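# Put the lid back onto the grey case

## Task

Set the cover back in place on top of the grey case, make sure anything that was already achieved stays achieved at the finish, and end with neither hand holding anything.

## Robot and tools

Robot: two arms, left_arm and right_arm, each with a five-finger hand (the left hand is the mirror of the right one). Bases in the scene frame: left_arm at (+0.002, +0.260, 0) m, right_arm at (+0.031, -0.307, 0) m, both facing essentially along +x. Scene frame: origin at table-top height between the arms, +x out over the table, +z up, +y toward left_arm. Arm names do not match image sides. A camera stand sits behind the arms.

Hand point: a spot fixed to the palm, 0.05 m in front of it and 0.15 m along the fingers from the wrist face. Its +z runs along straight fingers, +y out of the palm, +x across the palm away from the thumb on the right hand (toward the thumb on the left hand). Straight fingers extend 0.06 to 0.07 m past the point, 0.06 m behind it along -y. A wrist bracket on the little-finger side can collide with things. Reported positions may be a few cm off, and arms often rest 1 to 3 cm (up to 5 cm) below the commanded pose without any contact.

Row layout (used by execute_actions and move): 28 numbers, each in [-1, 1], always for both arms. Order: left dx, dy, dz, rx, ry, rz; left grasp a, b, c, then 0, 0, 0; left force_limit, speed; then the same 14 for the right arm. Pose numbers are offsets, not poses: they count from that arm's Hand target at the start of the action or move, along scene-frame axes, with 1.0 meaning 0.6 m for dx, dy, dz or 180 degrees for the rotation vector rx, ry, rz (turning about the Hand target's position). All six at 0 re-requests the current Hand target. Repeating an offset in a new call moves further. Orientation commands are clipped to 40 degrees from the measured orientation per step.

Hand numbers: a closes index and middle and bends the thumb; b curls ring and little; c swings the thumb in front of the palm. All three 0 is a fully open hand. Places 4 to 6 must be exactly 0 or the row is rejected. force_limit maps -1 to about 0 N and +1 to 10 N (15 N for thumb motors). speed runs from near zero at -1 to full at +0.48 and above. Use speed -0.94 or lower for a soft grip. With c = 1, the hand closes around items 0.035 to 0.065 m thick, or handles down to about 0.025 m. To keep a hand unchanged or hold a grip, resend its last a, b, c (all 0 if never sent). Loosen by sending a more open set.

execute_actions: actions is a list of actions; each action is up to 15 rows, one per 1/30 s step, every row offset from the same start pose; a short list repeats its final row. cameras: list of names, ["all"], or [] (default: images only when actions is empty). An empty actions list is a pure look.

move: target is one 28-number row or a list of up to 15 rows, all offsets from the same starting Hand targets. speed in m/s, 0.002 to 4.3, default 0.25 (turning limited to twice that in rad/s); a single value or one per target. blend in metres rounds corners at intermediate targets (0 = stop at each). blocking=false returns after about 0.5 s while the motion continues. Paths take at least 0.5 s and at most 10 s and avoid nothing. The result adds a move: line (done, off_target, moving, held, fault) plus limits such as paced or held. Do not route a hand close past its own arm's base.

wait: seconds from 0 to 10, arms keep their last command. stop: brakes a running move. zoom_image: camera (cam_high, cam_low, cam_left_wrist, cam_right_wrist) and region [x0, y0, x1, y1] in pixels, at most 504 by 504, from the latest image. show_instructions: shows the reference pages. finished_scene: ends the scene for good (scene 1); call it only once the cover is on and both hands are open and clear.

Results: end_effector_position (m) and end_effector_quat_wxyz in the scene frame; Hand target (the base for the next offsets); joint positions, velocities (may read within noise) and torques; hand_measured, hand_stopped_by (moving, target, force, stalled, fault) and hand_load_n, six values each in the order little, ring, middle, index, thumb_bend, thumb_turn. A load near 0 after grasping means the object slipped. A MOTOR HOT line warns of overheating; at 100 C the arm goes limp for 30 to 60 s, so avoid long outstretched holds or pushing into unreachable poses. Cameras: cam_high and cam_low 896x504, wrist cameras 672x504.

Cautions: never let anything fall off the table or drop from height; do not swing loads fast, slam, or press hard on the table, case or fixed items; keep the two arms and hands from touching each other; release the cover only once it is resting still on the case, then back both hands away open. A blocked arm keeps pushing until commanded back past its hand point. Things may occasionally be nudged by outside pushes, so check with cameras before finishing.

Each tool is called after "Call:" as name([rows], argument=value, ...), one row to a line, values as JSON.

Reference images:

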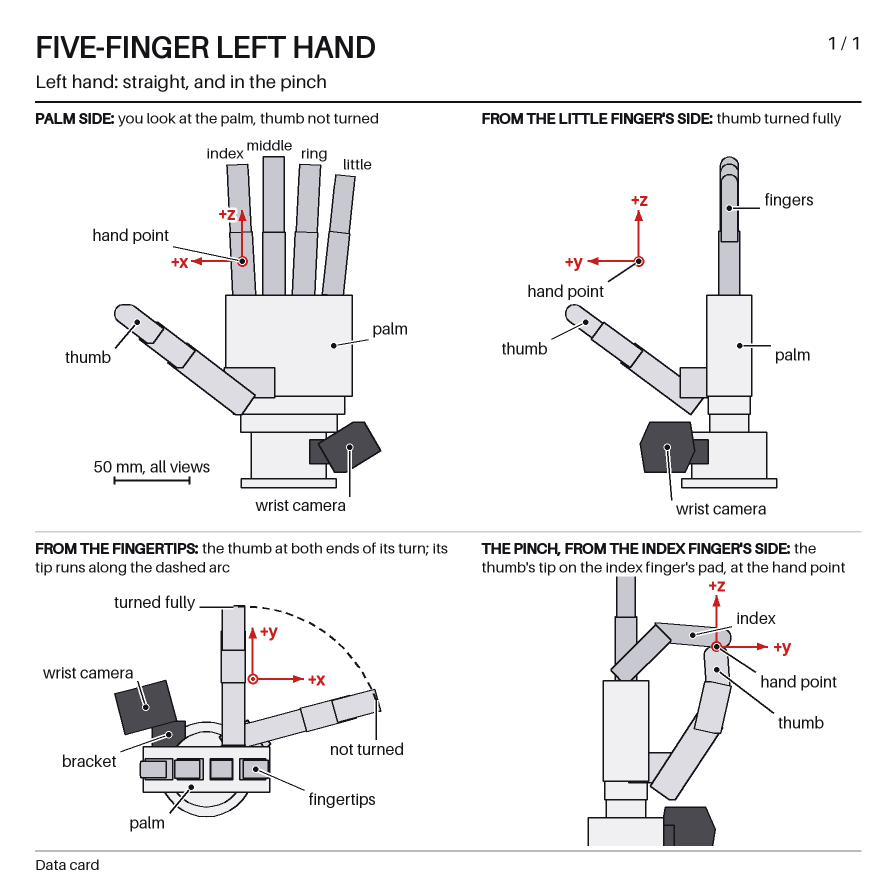

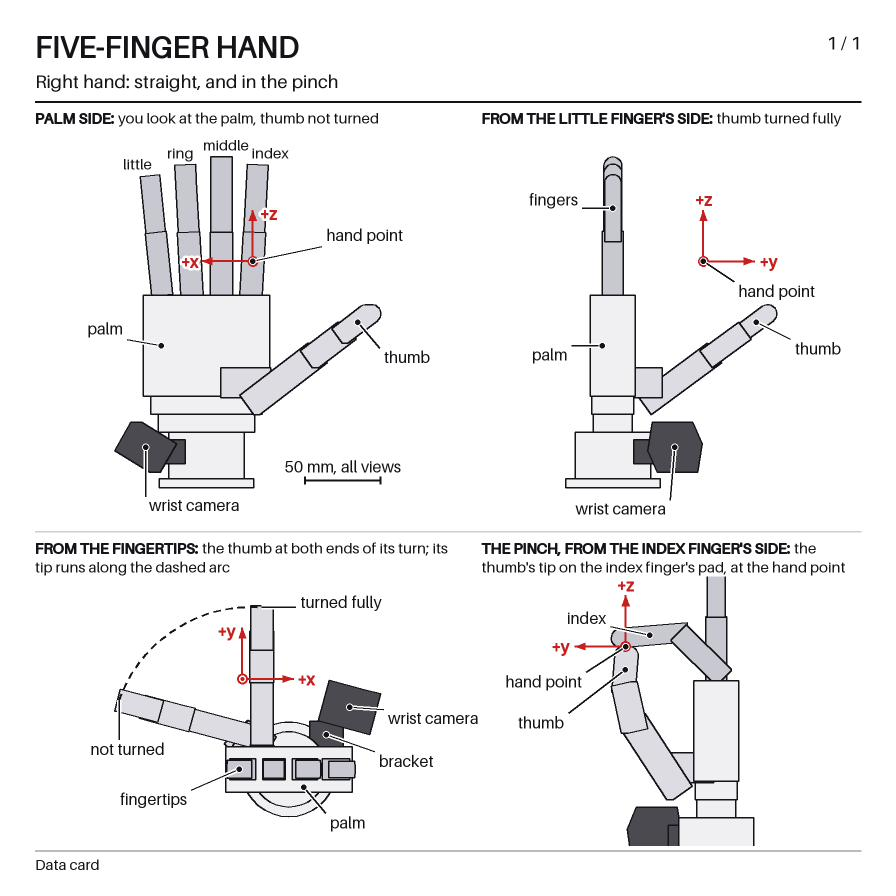

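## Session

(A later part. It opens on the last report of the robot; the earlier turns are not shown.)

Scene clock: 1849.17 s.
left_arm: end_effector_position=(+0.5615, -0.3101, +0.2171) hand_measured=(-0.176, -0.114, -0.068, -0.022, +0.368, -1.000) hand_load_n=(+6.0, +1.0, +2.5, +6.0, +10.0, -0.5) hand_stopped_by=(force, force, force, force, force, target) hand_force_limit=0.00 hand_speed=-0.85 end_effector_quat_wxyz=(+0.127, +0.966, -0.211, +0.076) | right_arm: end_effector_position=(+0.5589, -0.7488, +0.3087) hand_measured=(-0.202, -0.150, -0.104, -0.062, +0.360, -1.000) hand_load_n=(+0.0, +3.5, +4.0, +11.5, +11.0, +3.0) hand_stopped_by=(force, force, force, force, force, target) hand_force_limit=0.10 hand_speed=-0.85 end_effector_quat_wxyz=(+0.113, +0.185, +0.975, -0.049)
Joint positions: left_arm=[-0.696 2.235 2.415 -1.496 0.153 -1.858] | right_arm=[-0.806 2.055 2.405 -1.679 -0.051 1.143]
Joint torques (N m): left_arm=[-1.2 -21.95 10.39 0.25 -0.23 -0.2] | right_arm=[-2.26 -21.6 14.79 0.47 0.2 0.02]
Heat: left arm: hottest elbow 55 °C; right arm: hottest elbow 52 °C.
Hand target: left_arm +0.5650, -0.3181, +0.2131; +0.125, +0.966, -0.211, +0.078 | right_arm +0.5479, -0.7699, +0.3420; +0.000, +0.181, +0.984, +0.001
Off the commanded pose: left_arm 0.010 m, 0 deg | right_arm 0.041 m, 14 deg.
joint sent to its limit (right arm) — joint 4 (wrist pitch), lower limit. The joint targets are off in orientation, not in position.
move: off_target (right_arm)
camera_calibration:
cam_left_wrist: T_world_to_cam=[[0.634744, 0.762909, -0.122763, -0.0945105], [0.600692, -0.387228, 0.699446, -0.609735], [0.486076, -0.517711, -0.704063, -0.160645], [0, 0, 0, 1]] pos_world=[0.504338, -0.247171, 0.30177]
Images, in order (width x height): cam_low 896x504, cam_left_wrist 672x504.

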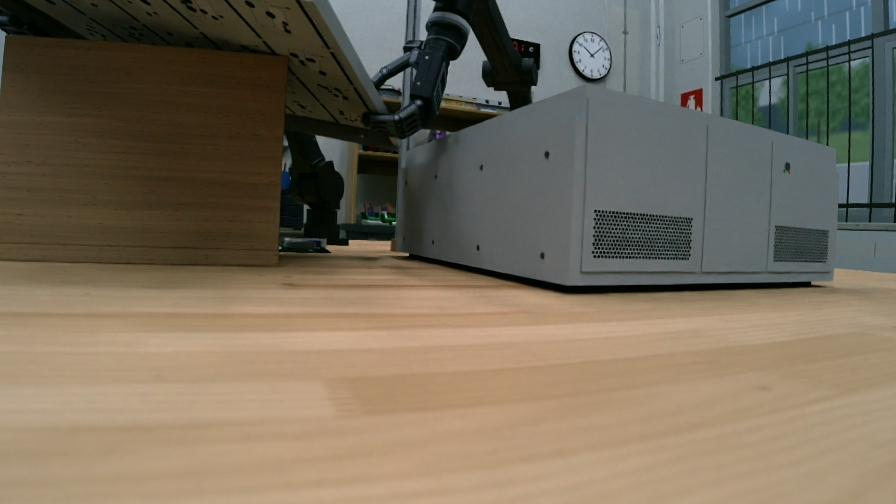

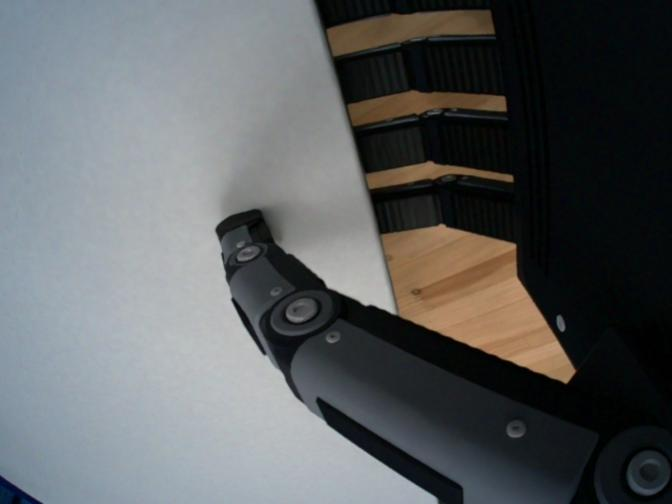

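Call:
move(target=[0,0,0,0,0,0, 0.78,0.75,1,0,0,0, 0.0,-0.85, 0.028,0.05,0, 0,0,0, 0.85,0.8,1,0,0,0, 0.1,-0.85], speed=0.05, cameras=["cam_high","cam_left_wrist","cam_right_wrist"])

Scene clock: 1869.83 s.
left_arm: end_effector_position=(+0.5615, -0.3101, +0.2173) hand_measured=(-0.176, -0.114, -0.068, -0.022, +0.368, -1.000) hand_load_n=(+5.5, +1.0, +2.0, +6.0, +10.0, +0.0) hand_stopped_by=(force, force, force, force, force, target) hand_force_limit=0.00 hand_speed=-0.85 end_effector_quat_wxyz=(+0.127, +0.966, -0.211, +0.076) | right_arm: end_effector_position=(+0.5600, -0.7479, +0.3078) hand_measured=(-0.202, -0.150, -0.104, -0.062, +0.360, -1.000) hand_load_n=(+0.5, +4.5, +5.0, +12.0, +10.0, +2.5) hand_stopped_by=(force, force, force, force, force, target) hand_force_limit=0.10 hand_speed=-0.85 end_effector_quat_wxyz=(+0.109, +0.185, +0.975, -0.054)
Joint positions: left_arm=[-0.696 2.235 2.416 -1.496 0.153 -1.858] | right_arm=[-0.8 2.055 2.405 -1.679 -0.038 1.148]
Joint torques (N m): left_arm=[-1.08 -22.24 10.29 0.21 -0.25 -0.14] | right_arm=[0.79 -23.53 11.52 0.49 0.09 0.37]
Heat: left arm: hottest elbow 59 °C; right arm: hottest elbow 52 °C.
Hand target: left_arm +0.5650, -0.3181, +0.2131; +0.125, +0.966, -0.211, +0.078 | right_arm +0.5647, -0.7399, +0.3420; +0.000, +0.181, +0.984, +0.001
Off the commanded pose: left_arm 0.010 m, 0 deg | right_arm 0.035 m, 14 deg.
joint sent to its limit (right arm) — joint 4 (wrist pitch), lower limit. The joint targets are off in orientation, not in position.
move: off_target (right_arm)
camera_calibration:
cam_left_wrist: T_world_to_cam=[[0.634821, 0.762849, -0.122737, -0.0944835], [0.600472, -0.38712, 0.699693, -0.60978], [0.486246, -0.51788, -0.703822, -0.160827], [0, 0, 0, 1]] pos_world=[0.504338, -0.247271, 0.301869]
cam_right_wrist: T_world_to_cam=[[0.159513, 0.982876, -0.0922484, 0.673157], [0.7232, -0.0527385, 0.688622, -0.653822], [0.671965, -0.176558, -0.719229, -0.171725], [0, 0, 0, 1]] pos_world=[0.48086, -0.726431, 0.388825]
Images, in order (width x height): cam_high 896x504, cam_left_wrist 672x504, cam_right_wrist 672x504.

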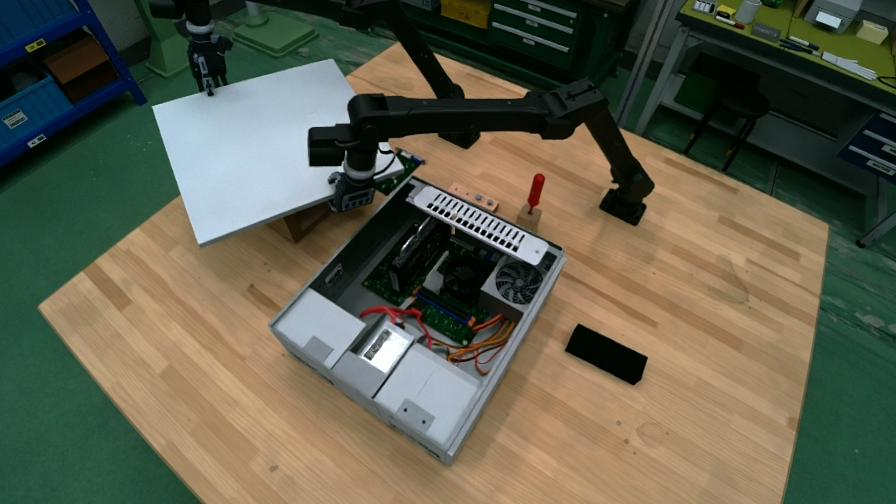

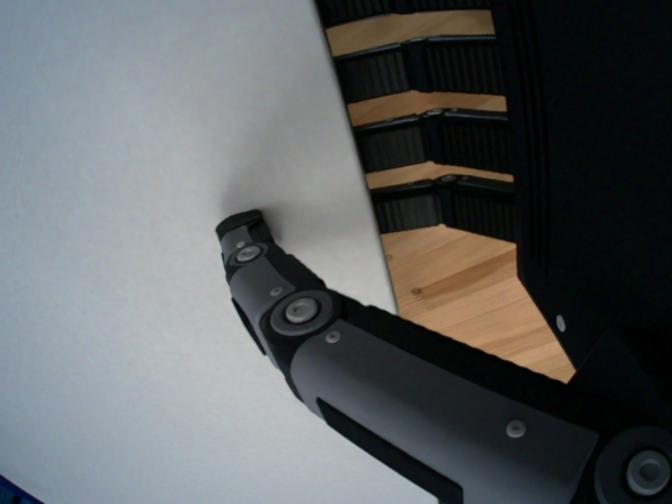

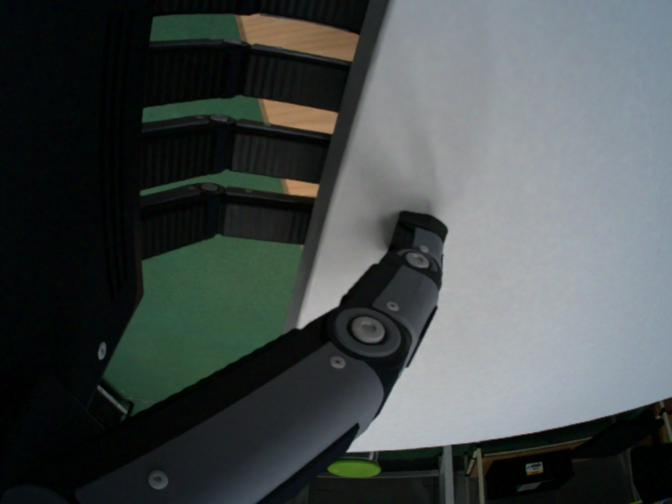

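Call:
move([
  [0,0,0,0,0,0, 0.78,0.75,1,0,0,0, 0.0,-0.85, 0,0,0, 0,0,0, 0.5,0.5,1,0,0,0, 0.1,-0.85],
  [0,0,0,0,0,0, 0.78,0.75,1,0,0,0, 0.0,-0.85, 0.016,0.035,0, 0,0,0, 0.5,0.5,1,0,0,0, 0.1,-0.85],
], speed=0.05, cameras=["cam_high","cam_left_wrist","cam_right_wrist"])

Scene clock: 1903.70 s.
left_arm: end_effector_position=(+0.5611, -0.3096, +0.2193) hand_measured=(-0.176, -0.114, -0.068, -0.022, +0.368, -1.000) hand_load_n=(+2.0, +0.0, +1.0, +5.5, +9.0, +0.0) hand_stopped_by=(force, force, force, force, force, target) hand_force_limit=0.00 hand_speed=-0.85 end_effector_quat_wxyz=(+0.127, +0.967, -0.210, +0.076) | right_arm: end_effector_position=(+0.5646, -0.7411, +0.3070) hand_measured=(+0.050, -0.024, +0.026, +0.100, +0.426, -1.000) hand_load_n=(+0.0, +0.0, +1.5, +0.0, +0.0, +0.0) hand_stopped_by=(target, target, target, target, target, target) hand_force_limit=0.10 hand_speed=-0.85 end_effector_quat_wxyz=(+0.104, +0.204, +0.972, -0.055)
Joint positions: left_arm=[-0.696 2.235 2.422 -1.503 0.153 -1.86] | right_arm=[-0.783 2.044 2.387 -1.679 -0.022 1.2]
Joint torques (N m): left_arm=[-1.08 -21.48 9.92 0.58 -0.22 -0.13] | right_arm=[1.96 -23.94 10.28 0.47 -0.46 0.11]
Heat: left arm: hottest elbow 62 °C; right arm: hottest elbow 50 °C.
Hand target: left_arm +0.5650, -0.3181, +0.2132; +0.125, +0.966, -0.212, +0.079 | right_arm +0.5742, -0.7190, +0.3420; +0.000, +0.181, +0.984, +0.000
Off the commanded pose: left_arm 0.011 m, 0 deg | right_arm 0.043 m, 14 deg.
joint sent to its limit (right arm) — joint 4 (wrist pitch), lower limit. The joint targets are off in orientation, not in position.
move: off_target (left_arm, right_arm)
camera_calibration:
cam_left_wrist: T_world_to_cam=[[0.632612, 0.764568, -0.123439, -0.0924321], [0.602848, -0.386074, 0.698227, -0.611461], [0.486186, -0.516122, -0.705154, -0.158058], [0, 0, 0, 1]] pos_world=[0.503937, -0.246976, 0.304074]
cam_right_wrist: T_world_to_cam=[[0.195887, 0.976458, -0.0903207, 0.639677], [0.726463, -0.0826318, 0.682219, -0.678262], [0.658695, -0.199253, -0.725547, -0.181597], [0, 0, 0, 1]] pos_world=[0.487045, -0.716847, 0.388742]
Images, in order (width x height): cam_high 896x504, cam_left_wrist 672x504, cam_right_wrist 672x504.

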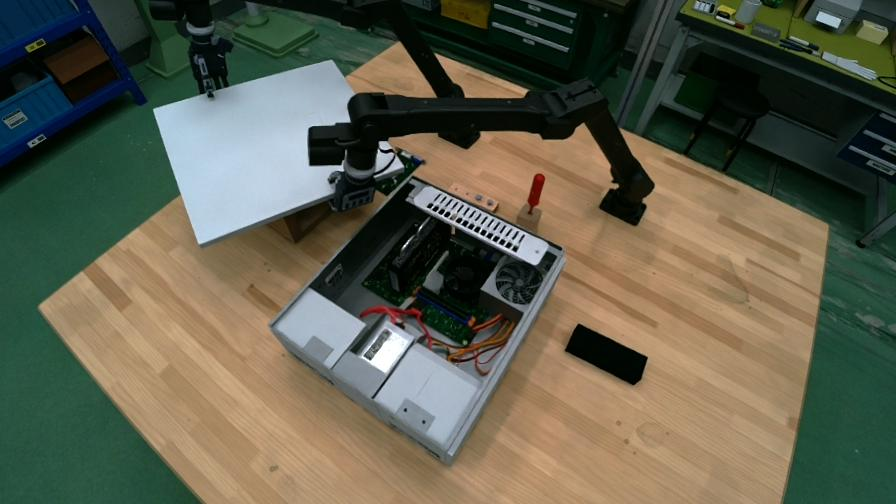

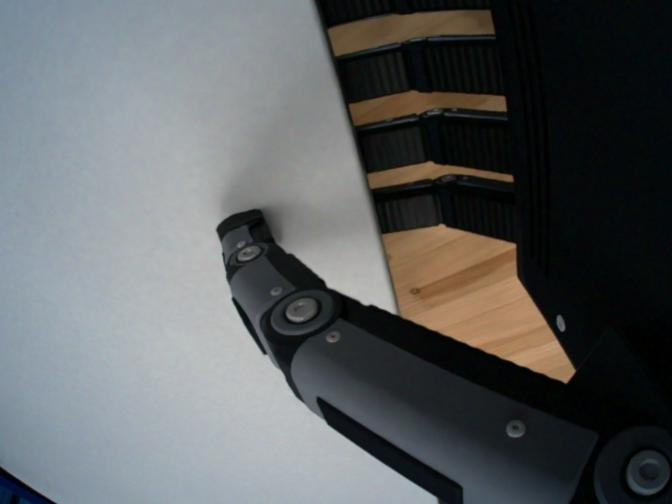

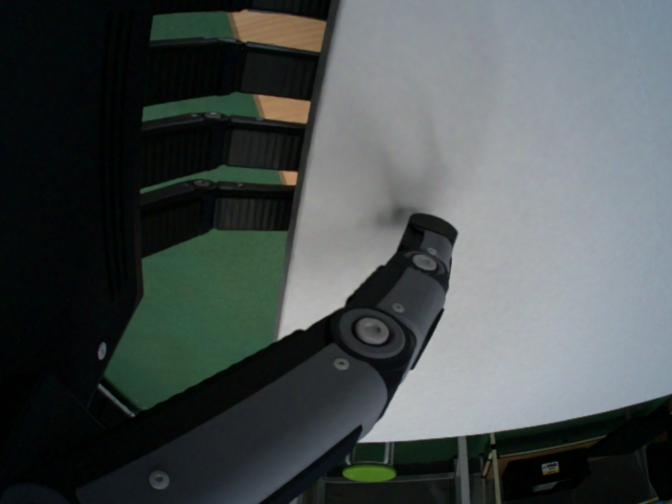

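Call:
move([
  [0,0,0,0,0,0, 0.78,0.75,1,0,0,0, 0.0,-0.85, 0.014,0.032,0, 0,0,0, 0.5,0.5,1,0,0,0, 0.1,-0.85],
  [0,0,0,0,0,0, 0.78,0.75,1,0,0,0, 0.0,-0.85, 0.014,0.032,0, 0,0,0, 0.8,0.75,1,0,0,0, 0.0,-0.85],
], speed=0.05, cameras=["cam_high","cam_left_wrist","cam_right_wrist"])

Scene clock: 1916.47 s.
left_arm: end_effector_position=(+0.5626, -0.3076, +0.2173) hand_measured=(-0.176, -0.114, -0.068, -0.022, +0.368, -1.000) hand_load_n=(+7.0, +2.0, +3.5, +7.0, +8.0, -1.0) hand_stopped_by=(force, force, force, force, force, target) hand_force_limit=0.00 hand_speed=-0.85 end_effector_quat_wxyz=(+0.125, +0.968, -0.206, +0.074) | right_arm: end_effector_position=(+0.5731, -0.7240, +0.3035) hand_measured=(-0.308, -0.214, -0.138, -0.064, +0.356, -1.000) hand_load_n=(+5.5, +3.0, +1.5, +2.0, +11.0, +1.0) hand_stopped_by=(force, force, force, force, force, target) hand_force_limit=0.00 hand_speed=-0.85 end_effector_quat_wxyz=(+0.100, +0.210, +0.972, -0.045)
Joint positions: left_arm=[-0.694 2.237 2.422 -1.506 0.151 -1.864] | right_arm=[-0.758 2.031 2.356 -1.679 -0.027 1.238]
Joint torques (N m): left_arm=[-1.55 -22.3 9.99 0.49 -0.13 -0.07] | right_arm=[2.26 -24.35 10.76 0.46 -0.27 0.03]
Heat: left arm: hottest elbow 62 °C; right arm: hottest elbow 50 °C.
Hand target: left_arm +0.5651, -0.3181, +0.2133; +0.125, +0.966, -0.211, +0.079 | right_arm +0.5827, -0.6998, +0.3417; +0.000, +0.181, +0.984, +0.001
Off the commanded pose: left_arm 0.012 m, 1 deg | right_arm 0.046 m, 13 deg.
joint sent to its limit (right arm) — joint 4 (wrist pitch), lower limit. The joint targets are off in orientation, not in position.
move: off_target (left_arm, right_arm); target 2's new numbers were sent with right_arm's hand 0.047 m and 13 deg from that target
camera_calibration:
cam_left_wrist: T_world_to_cam=[[0.627186, 0.769291, -0.121775, -0.0910785], [0.607591, -0.385426, 0.694464, -0.611868], [0.487309, -0.509547, -0.709148, -0.156868], [0, 0, 0, 1]] pos_world=[0.505332, -0.245696, 0.302587]
cam_right_wrist: T_world_to_cam=[[0.205001, 0.976331, -0.0689412, 0.609275], [0.728052, -0.105035, 0.677427, -0.696349], [0.654152, -0.189066, -0.732352, -0.174218], [0, 0, 0, 1]] pos_world=[0.496042, -0.700933, 0.386141]
Images, in order (width x height): cam_high 896x504, cam_left_wrist 672x504, cam_right_wrist 672x504.

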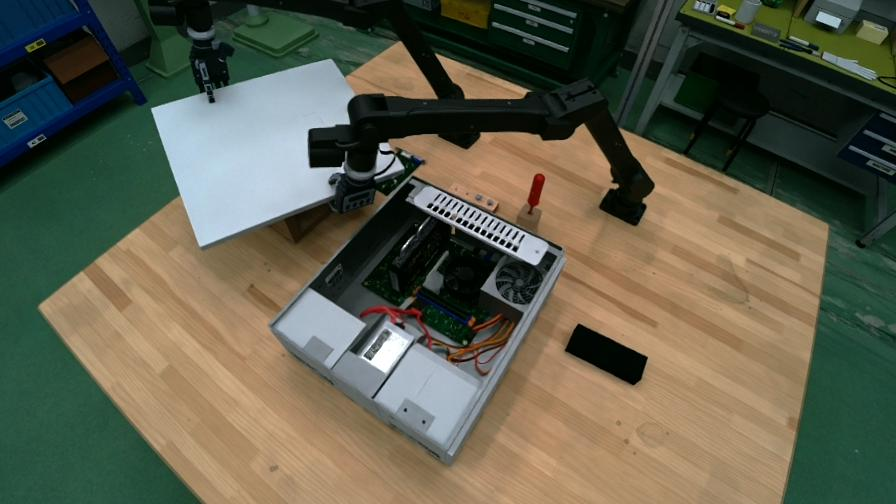

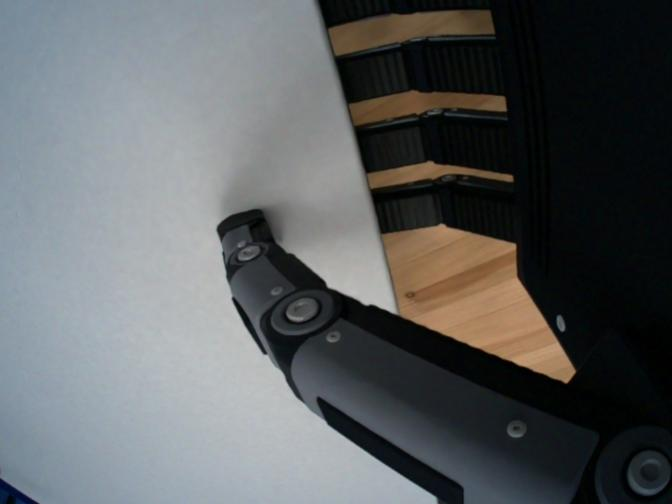

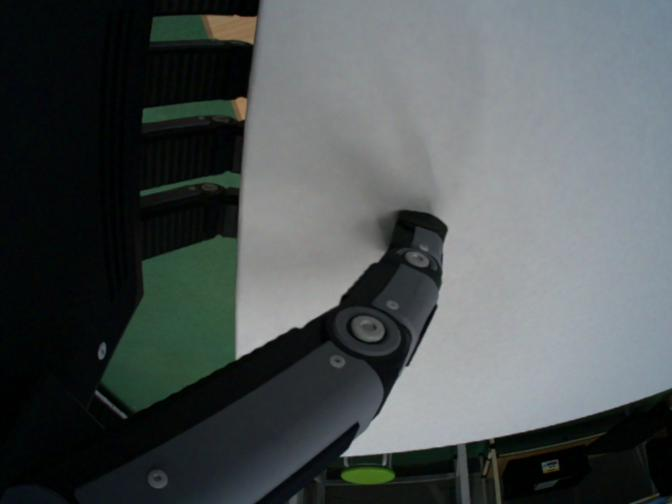

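Call:
move(target=[0,0,0.08,0.0331,-0.0144,0, 0.78,0.75,1,0,0,0, 0.0,-0.85, 0,0,0.01,0.0331,-0.0144,0, 0.8,0.75,1,0,0,0, 0.0,-0.85], speed=0.04, cameras=["cam_high","cam_low","cam_left_wrist","cam_right_wrist"])

Scene clock: 1966.07 s.
left_arm: end_effector_position=(+0.5760, -0.2957, +0.2406) hand_measured=(-0.176, -0.114, -0.066, -0.022, +0.368, -1.000) hand_load_n=(+11.5, +5.5, +6.0, +8.5, +8.5, -3.0) hand_stopped_by=(force, force, force, force, force, target) hand_force_limit=0.00 hand_speed=-0.85 end_effector_quat_wxyz=(+0.078, +0.971, -0.207, +0.090) | right_arm: end_effector_position=(+0.5802, -0.7133, +0.3039) hand_measured=(-0.308, -0.214, -0.138, -0.064, +0.354, -1.000) hand_load_n=(+1.0, +1.5, +1.5, +3.0, +3.5, +1.5) hand_stopped_by=(force, force, force, force, force, target) hand_force_limit=0.00 hand_speed=-0.85 end_effector_quat_wxyz=(+0.117, +0.215, +0.970, +0.001)
Joint positions: left_arm=[-0.694 2.327 2.67 -1.682 0.053 -1.852] | right_arm=[-0.766 2.031 2.339 -1.677 -0.124 1.25]
Joint torques (N m): left_arm=[-3.66 -24.35 10.73 0.36 -0.67 -0.32] | right_arm=[0.5 -24.23 11.75 0.34 -1.25 -0.08]
Heat: left arm: hottest elbow 63 °C; right arm: hottest elbow 48 °C.
Hand target: left_arm +0.5651, -0.3180, +0.2611; +0.069, +0.969, -0.218, +0.089 | right_arm +0.5828, -0.6996, +0.3478; +0.013, +0.180, +0.982, +0.056
Off the commanded pose: left_arm 0.032 m, 2 deg | right_arm 0.046 m, 14 deg.
joint sent to its limit (left arm) — joint 4 (wrist pitch), lower limit. The joint targets are off in orientation, not in position.
joint sent to its limit (right arm) — joint 4 (wrist pitch), lower limit. The joint targets are off in orientation, not in position.
move: off_target (left_arm, right_arm)
camera_calibration:
cam_left_wrist: T_world_to_cam=[[0.621953, 0.782674, -0.0244167, -0.122185], [0.577809, -0.437666, 0.688901, -0.628476], [0.528499, -0.442572, -0.724444, -0.141118], [0, 0, 0, 1]] pos_world=[0.513713, -0.241886, 0.327743]
cam_right_wrist: T_world_to_cam=[[0.206199, 0.978254, 0.0223961, 0.570289], [0.690261, -0.161641, 0.705274, -0.727494], [0.693557, -0.129967, -0.708581, -0.164456], [0, 0, 0, 1]] pos_world=[0.498627, -0.696855, 0.38378]

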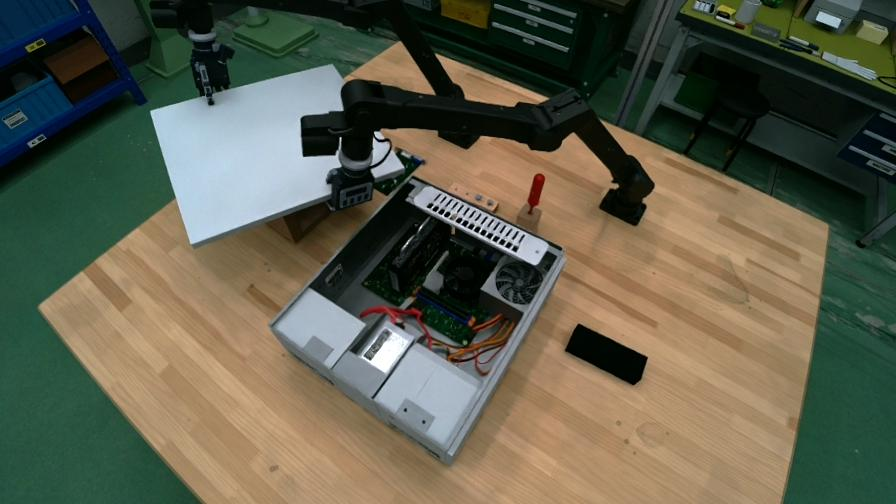

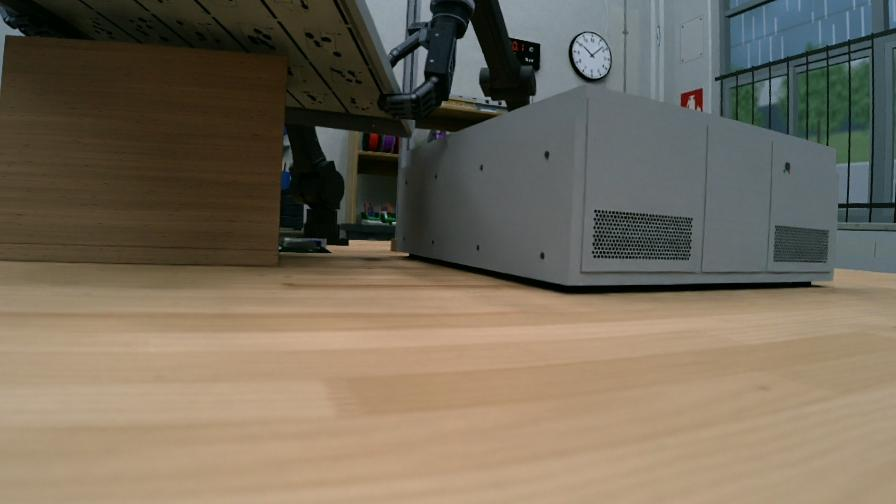

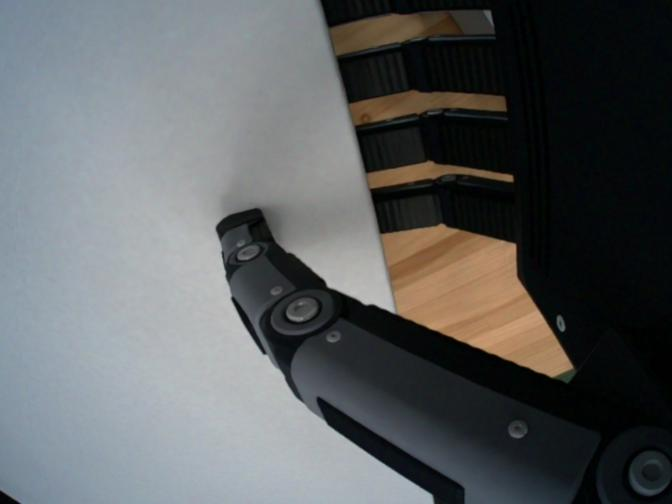

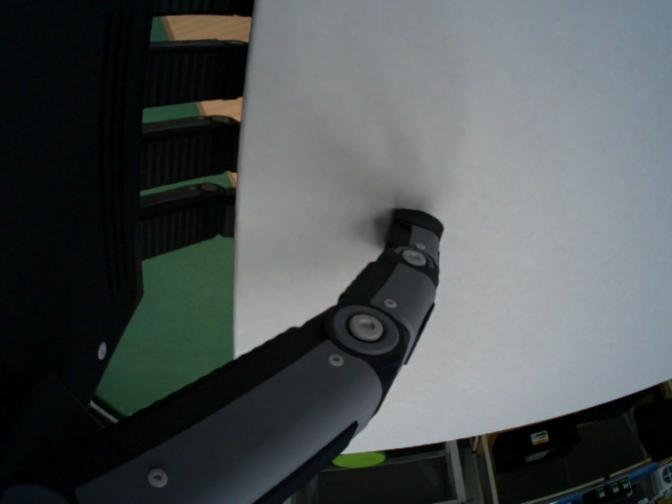

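Call:
move(target=[0.015,0.025,0.075,0.0331,-0.0144,0, 0.78,0.75,1,0,0,0, 0.0,-0.85, 0.0,-0.012,0.015,0.0331,-0.0144,0, 0.8,0.75,1,0,0,0, 0.0,-0.85], speed=0.04, cameras=["cam_high","cam_low","cam_left_wrist","cam_right_wrist"])

Scene clock: 1984.93 s.
left_arm: end_effector_position=(+0.5828, -0.2931, +0.2596) hand_measured=(-0.176, -0.114, -0.066, -0.022, +0.368, -1.000) hand_load_n=(+9.5, +5.5, +6.5, +10.0, +9.5, -2.5) hand_stopped_by=(force, force, force, force, force, target) hand_force_limit=0.00 hand_speed=-0.85 end_effector_quat_wxyz=(+0.050, +0.968, -0.208, +0.130) | right_arm: end_effector_position=(+0.5836, -0.7111, +0.3082) hand_measured=(-0.308, -0.214, -0.138, -0.064, +0.352, -1.000) hand_load_n=(+2.5, +0.5, +0.0, +0.0, +0.0, +0.0) hand_stopped_by=(force, force, force, force, force, target) hand_force_limit=0.00 hand_speed=-0.85 end_effector_quat_wxyz=(+0.144, +0.218, +0.964, +0.054)
Joint positions: left_arm=[-0.708 2.318 2.706 -1.682 -0.036 -1.852] | right_arm=[-0.792 2.04 2.334 -1.677 -0.245 1.243]
Joint torques (N m): left_arm=[-2.61 -27.75 10.24 0.28 -1.1 -0.1] | right_arm=[-0.32 -24.18 13.09 0.29 -1.31 0.02]
Heat: left arm: hottest elbow 61 °C; right arm: hottest elbow 48 °C.
Hand target: left_arm +0.5742, -0.3029, +0.3061; +0.014, +0.969, -0.224, +0.100 | right_arm +0.5827, -0.7069, +0.3569; +0.026, +0.179, +0.977, +0.111
Off the commanded pose: left_arm 0.048 m, 6 deg | right_arm 0.049 m, 16 deg.
joint sent to its limit (left arm) — joint 4 (wrist pitch), lower limit. The joint targets are off in orientation, not in position.
joint sent to its limit (right arm) — joint 4 (wrist pitch), lower limit. The joint targets are off in orientation, not in position.
move: off_target (left_arm, right_arm)
camera_calibration:
cam_left_wrist: T_world_to_cam=[[0.613352, 0.787473, 0.0607095, -0.14377], [0.518219, -0.459255, 0.72148, -0.624485], [0.596027, -0.41106, -0.689769, -0.168816], [0, 0, 0, 1]] pos_world=[0.512421, -0.242977, 0.342837]
cam_right_wrist: T_world_to_cam=[[0.197134, 0.972061, 0.127421, 0.535826], [0.636859, -0.225787, 0.737178, -0.756847], [0.745352, -0.0641736, -0.663576, -0.160929], [0, 0, 0, 1]] pos_world=[0.496324, -0.702069, 0.382867]

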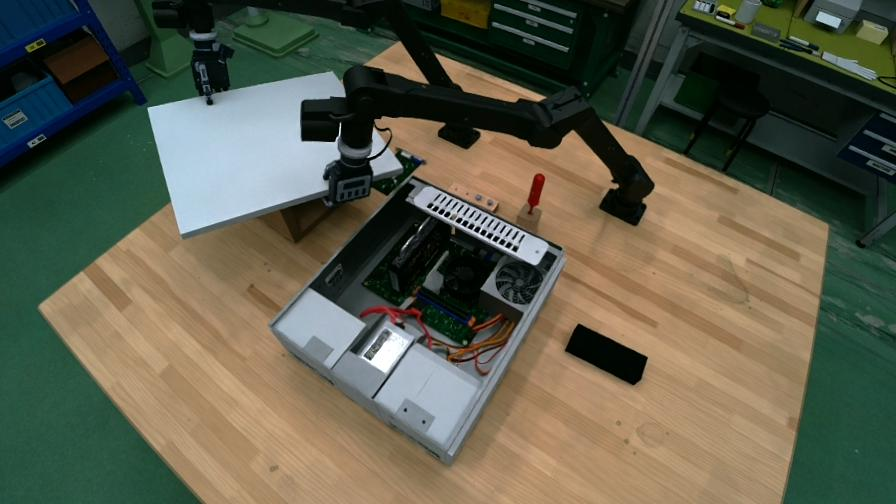

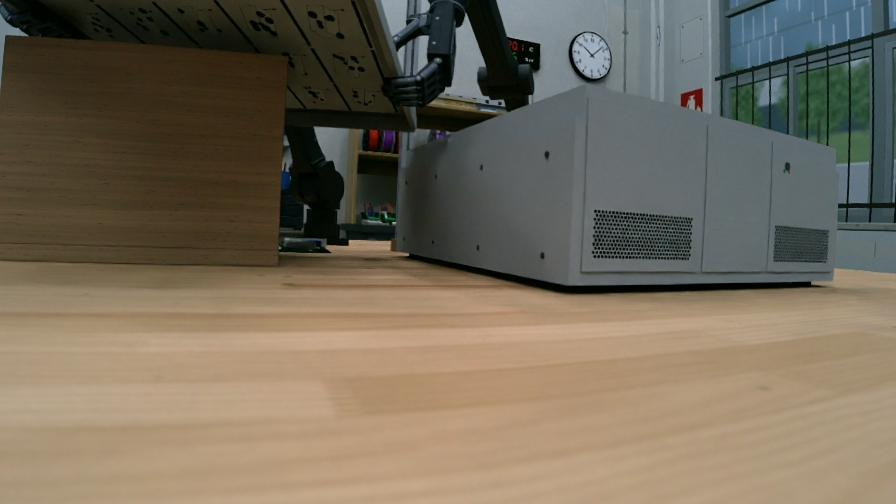

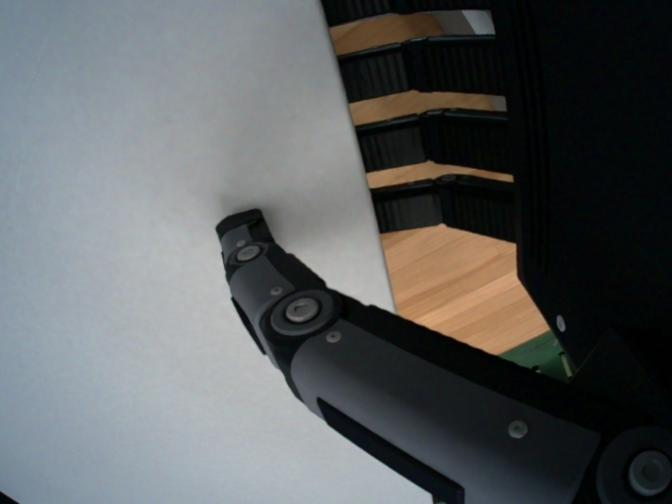

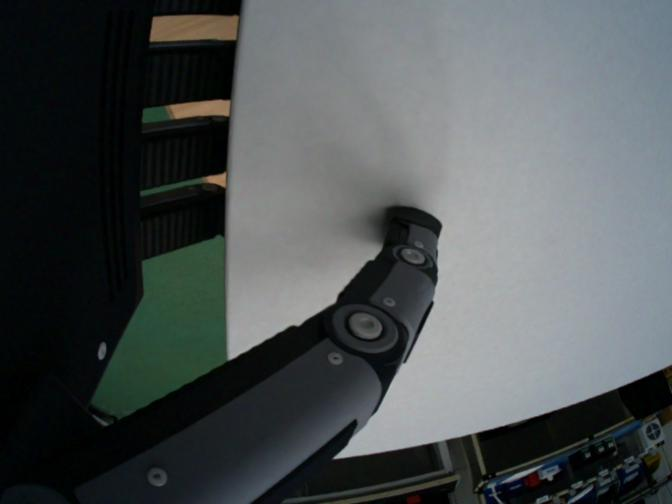

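Call:
move([
  [-0.0133,0.41,0.05,-0.0259,-0.0163,0.078, 0.78,0.75,1,0,0,0, 0.0,-0.85, 0.135,0.4367,0.05,-0.04,-0.0694,0.0351, 0.8,0.75,1,0,0,0, 0.0,-0.85],
], speed=0.1, cameras=["cam_high","cam_low","cam_left_wrist","cam_right_wrist"])

Scene clock: 2093.80 s.
left_arm: end_effector_position=(+0.5702, -0.0551, +0.3022) hand_measured=(-0.176, -0.114, -0.066, -0.022, +0.368, -1.000) hand_load_n=(+5.5, +2.5, +4.5, +9.0, +10.0, -1.5) hand_stopped_by=(force, force, force, force, force, target) hand_force_limit=0.00 hand_speed=-0.85 end_effector_quat_wxyz=(+0.026, +0.989, -0.099, +0.105) | right_arm: end_effector_position=(+0.6677, -0.4681, +0.3268) hand_measured=(-0.308, -0.214, -0.138, -0.064, +0.352, -1.000) hand_load_n=(+2.0, +1.0, +0.5, +0.5, +0.5, +0.0) hand_stopped_by=(force, force, force, force, force, target) hand_force_limit=0.00 hand_speed=-0.85 end_effector_quat_wxyz=(+0.115, +0.115, +0.984, +0.069)
Joint positions: left_arm=[-0.432 1.795 1.983 -1.544 -0.02 -1.801] | right_arm=[-0.398 1.918 2.202 -1.671 -0.196 1.422]
Joint torques (N m): left_arm=[-0.91 -22.48 8.27 0.83 -0.12 -0.13] | right_arm=[1.79 -24.64 12.7 -0.02 -0.87 0.33]
Heat: left arm: hottest elbow 62 °C; right arm: hottest elbow 51 °C.
Hand target: left_arm +0.5662, -0.0570, +0.3360; +0.035, +0.985, -0.100, +0.134 | right_arm +0.6637, -0.4448, +0.3869; +0.137, +0.110, +0.982, +0.069
Off the commanded pose: left_arm 0.034 m, 4 deg | right_arm 0.065 m, 3 deg.
joint sent to its limit (right arm) — joint 4 (wrist pitch), lower limit. The joint targets are off in position, not in orientation.
move: off_target (left_arm, right_arm)
camera_calibration:
cam_left_wrist: T_world_to_cam=[[0.42787, 0.901962, 0.0582356, -0.213123], [0.647549, -0.350858, 0.676446, -0.593529], [0.630561, -0.251721, -0.734186, -0.0316261], [0, 0, 0, 1]] pos_world=[0.49547, -0.0239765, 0.390682]
cam_right_wrist: T_world_to_cam=[[-0.008377, 0.990975, 0.133782, 0.424688], [0.702764, -0.0893414, 0.705791, -0.73916], [0.711374, 0.0999295, -0.695673, -0.0855579], [0, 0, 0, 1]] pos_world=[0.583876, -0.478343, 0.405357]

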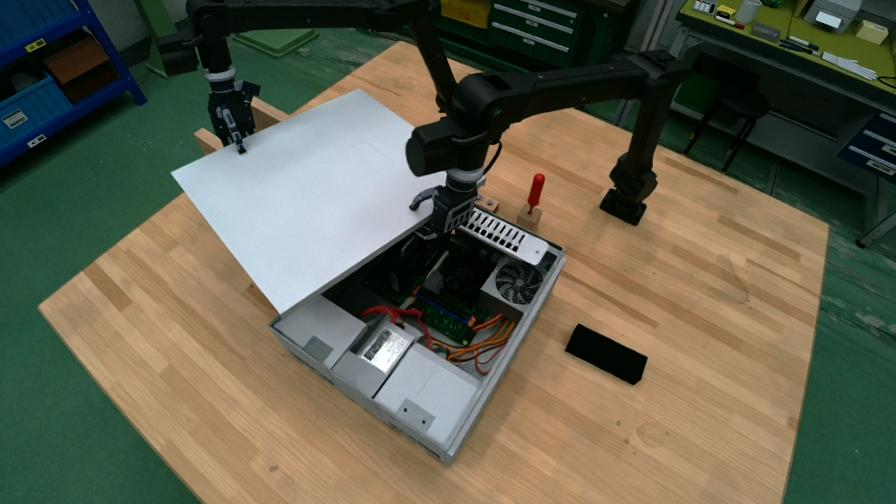

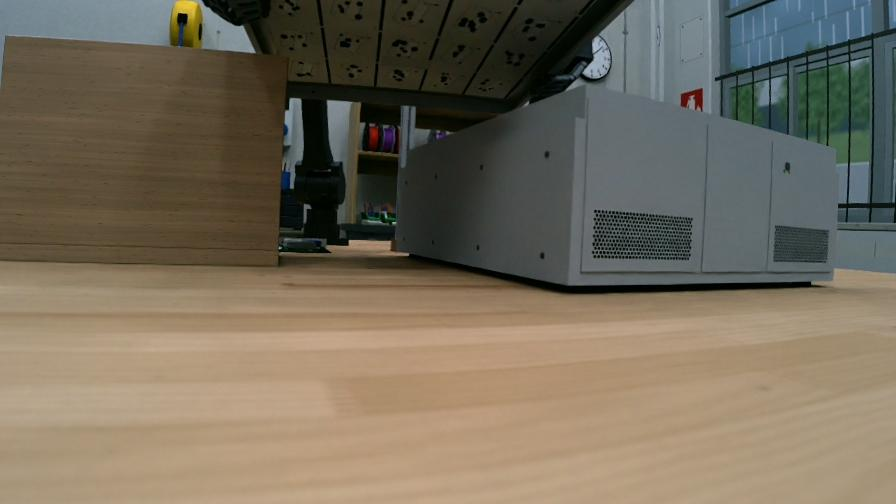

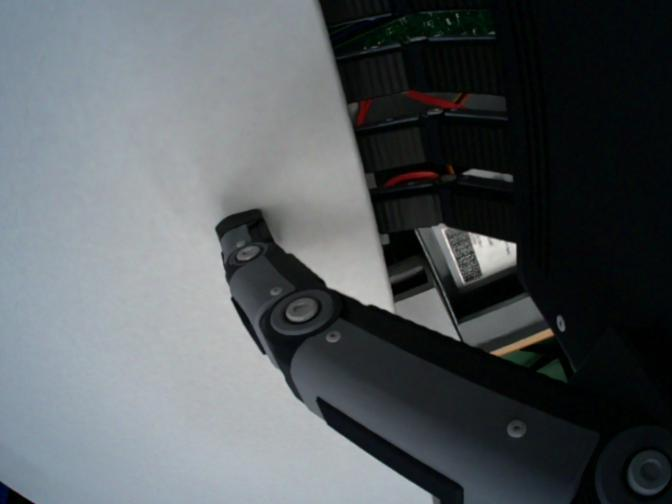

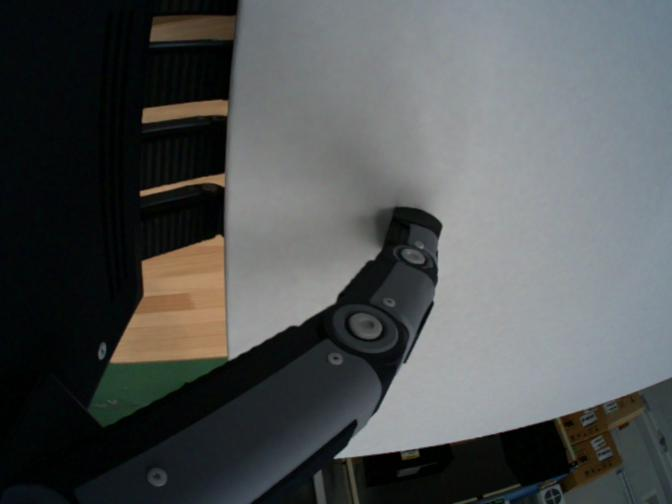

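Call:
move([
  [0.01,0.4167,0.0,0,0,0.0706, 0.78,0.75,1,0,0,0, 0.0,-0.85, 0.153,0.487,0.0,0,0,0.0706, 0.8,0.75,1,0,0,0, 0.0,-0.85],
], speed=0.1, cameras=["cam_high","cam_low","cam_left_wrist","cam_right_wrist"])

Scene clock: 2110.50 s.
left_arm: end_effector_position=(+0.5720, +0.2002, +0.3005) hand_measured=(-0.176, -0.114, -0.066, -0.022, +0.368, -1.000) hand_load_n=(+9.0, +3.0, +3.5, +6.0, +10.5, -2.5) hand_stopped_by=(force, force, force, force, force, target) hand_force_limit=0.00 hand_speed=-0.85 end_effector_quat_wxyz=(+0.015, +0.995, +0.011, +0.098) | right_arm: end_effector_position=(+0.7574, -0.1828, +0.3290) hand_measured=(-0.308, -0.214, -0.138, -0.064, +0.352, -1.000) hand_load_n=(+0.0, +0.0, +0.0, +9.0, +2.0, -2.0) hand_stopped_by=(force, force, force, force, force, target) hand_force_limit=0.00 hand_speed=-0.85 end_effector_quat_wxyz=(+0.130, +0.026, +0.988, +0.083)
Joint positions: left_arm=[0.011 1.617 1.747 -1.504 0.031 -1.586] | right_arm=[0.061 2.096 2.479 -1.678 -0.143 1.701]
Joint torques (N m): left_arm=[-1.61 -19.6 8.49 1.06 0.26 -0.18] | right_arm=[2.49 -23.41 16.62 0.55 -0.55 0.12]
Heat: left arm: hottest elbow 61 °C; right arm: hottest elbow 51 °C.
Hand target: left_arm +0.5721, +0.1930, +0.3362; +0.020, +0.990, +0.010, +0.137 | right_arm +0.7556, -0.1528, +0.3869; +0.128, +0.001, +0.988, +0.084
Off the commanded pose: left_arm 0.036 m, 5 deg | right_arm 0.065 m, 3 deg.
joint sent to its limit (right arm) — joint 4 (wrist pitch), lower limit. The joint targets are off in position and orientation.
move: off_target (left_arm, right_arm)
camera_calibration:
cam_left_wrist: T_world_to_cam=[[0.219672, 0.974226, 0.0512622, -0.3374], [0.72032, -0.19741, 0.664957, -0.572801], [0.657938, -0.109147, -0.74512, -0.0106917], [0, 0, 0, 1]] pos_world=[0.493752, 0.214461, 0.390218]
cam_right_wrist: T_world_to_cam=[[-0.190329, 0.972706, 0.132729, 0.2772], [0.675337, 0.0315992, 0.736832, -0.745464], [0.712527, 0.229878, -0.662918, -0.164315], [0, 0, 0, 1]] pos_world=[0.673277, -0.208306, 0.403562]

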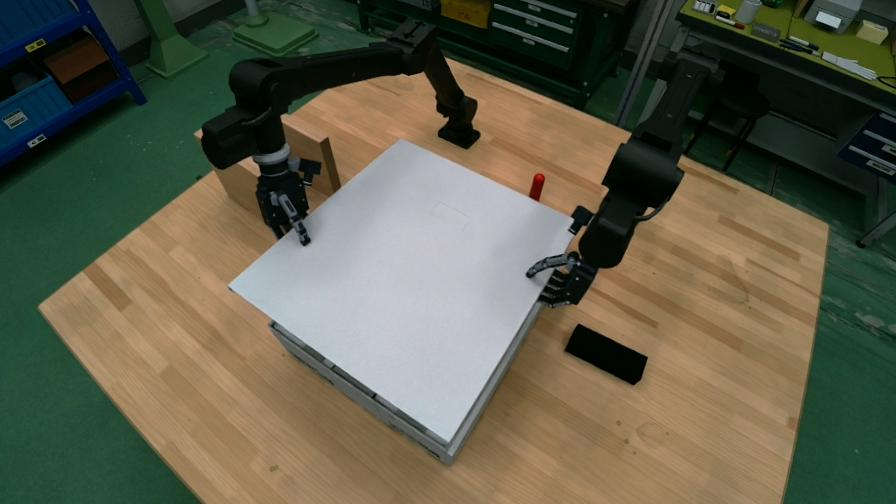

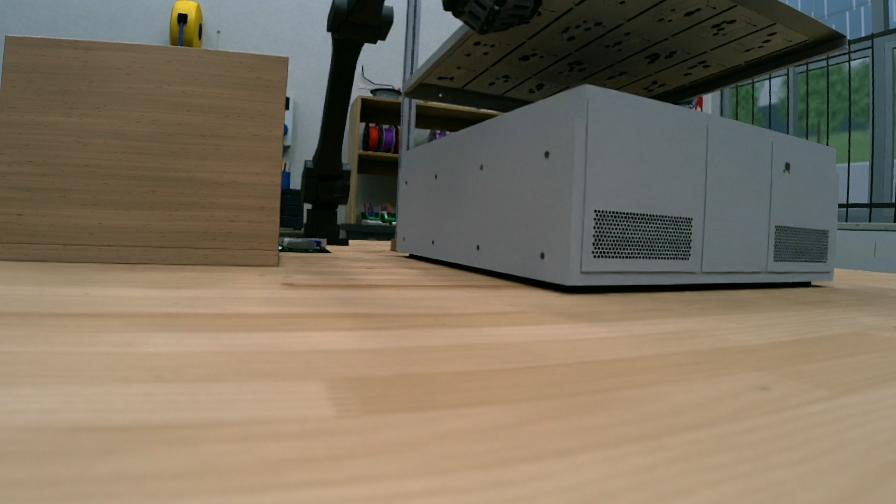

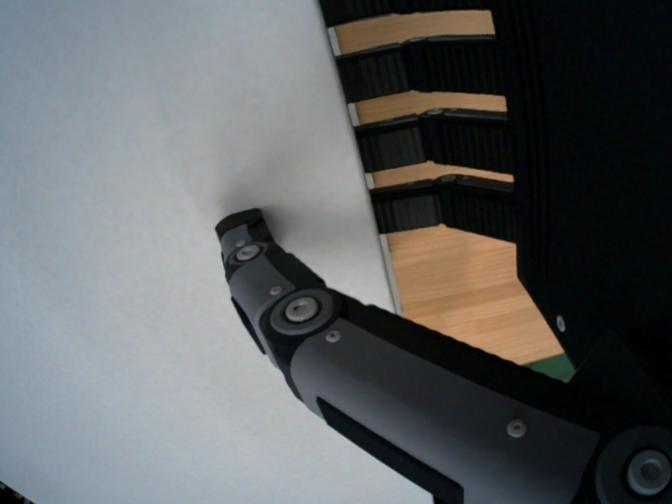

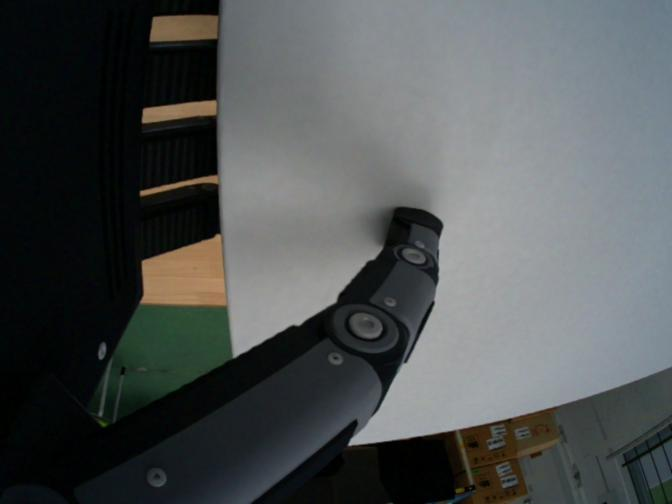

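Call:
zoom_image(camera="cam_low", region=[392, 0, 896, 180])

Call:
zoom_image(camera="cam_high", region=[210, 260, 480, 480])

Call:
zoom_image(camera="cam_high", region=[370, 110, 610, 320])

Scaled by 1.000.

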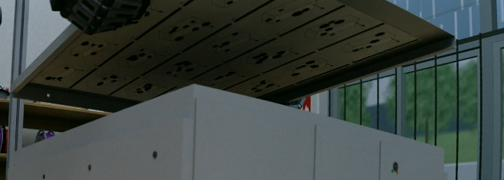

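Scaled by 1.867 from the camera's 896x504 image, which has a finer 1280x720 frame.

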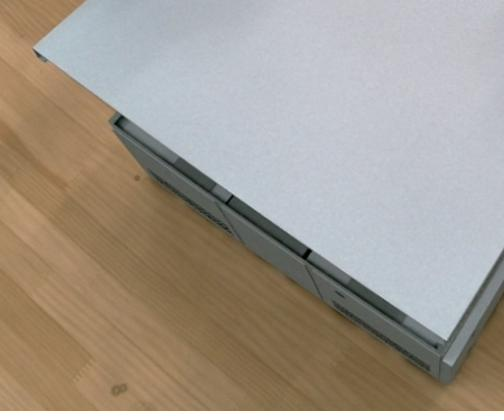

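Scaled by 2.100 from the camera's 896x504 image, which has a finer 1280x720 frame.

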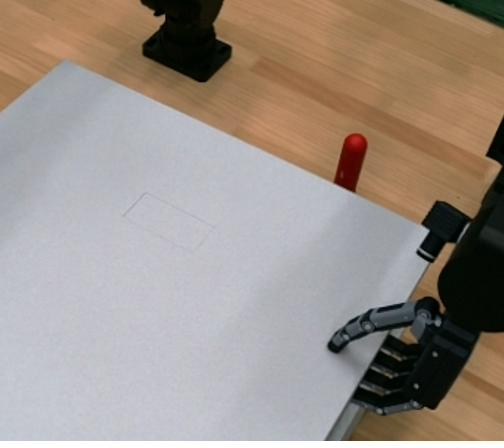

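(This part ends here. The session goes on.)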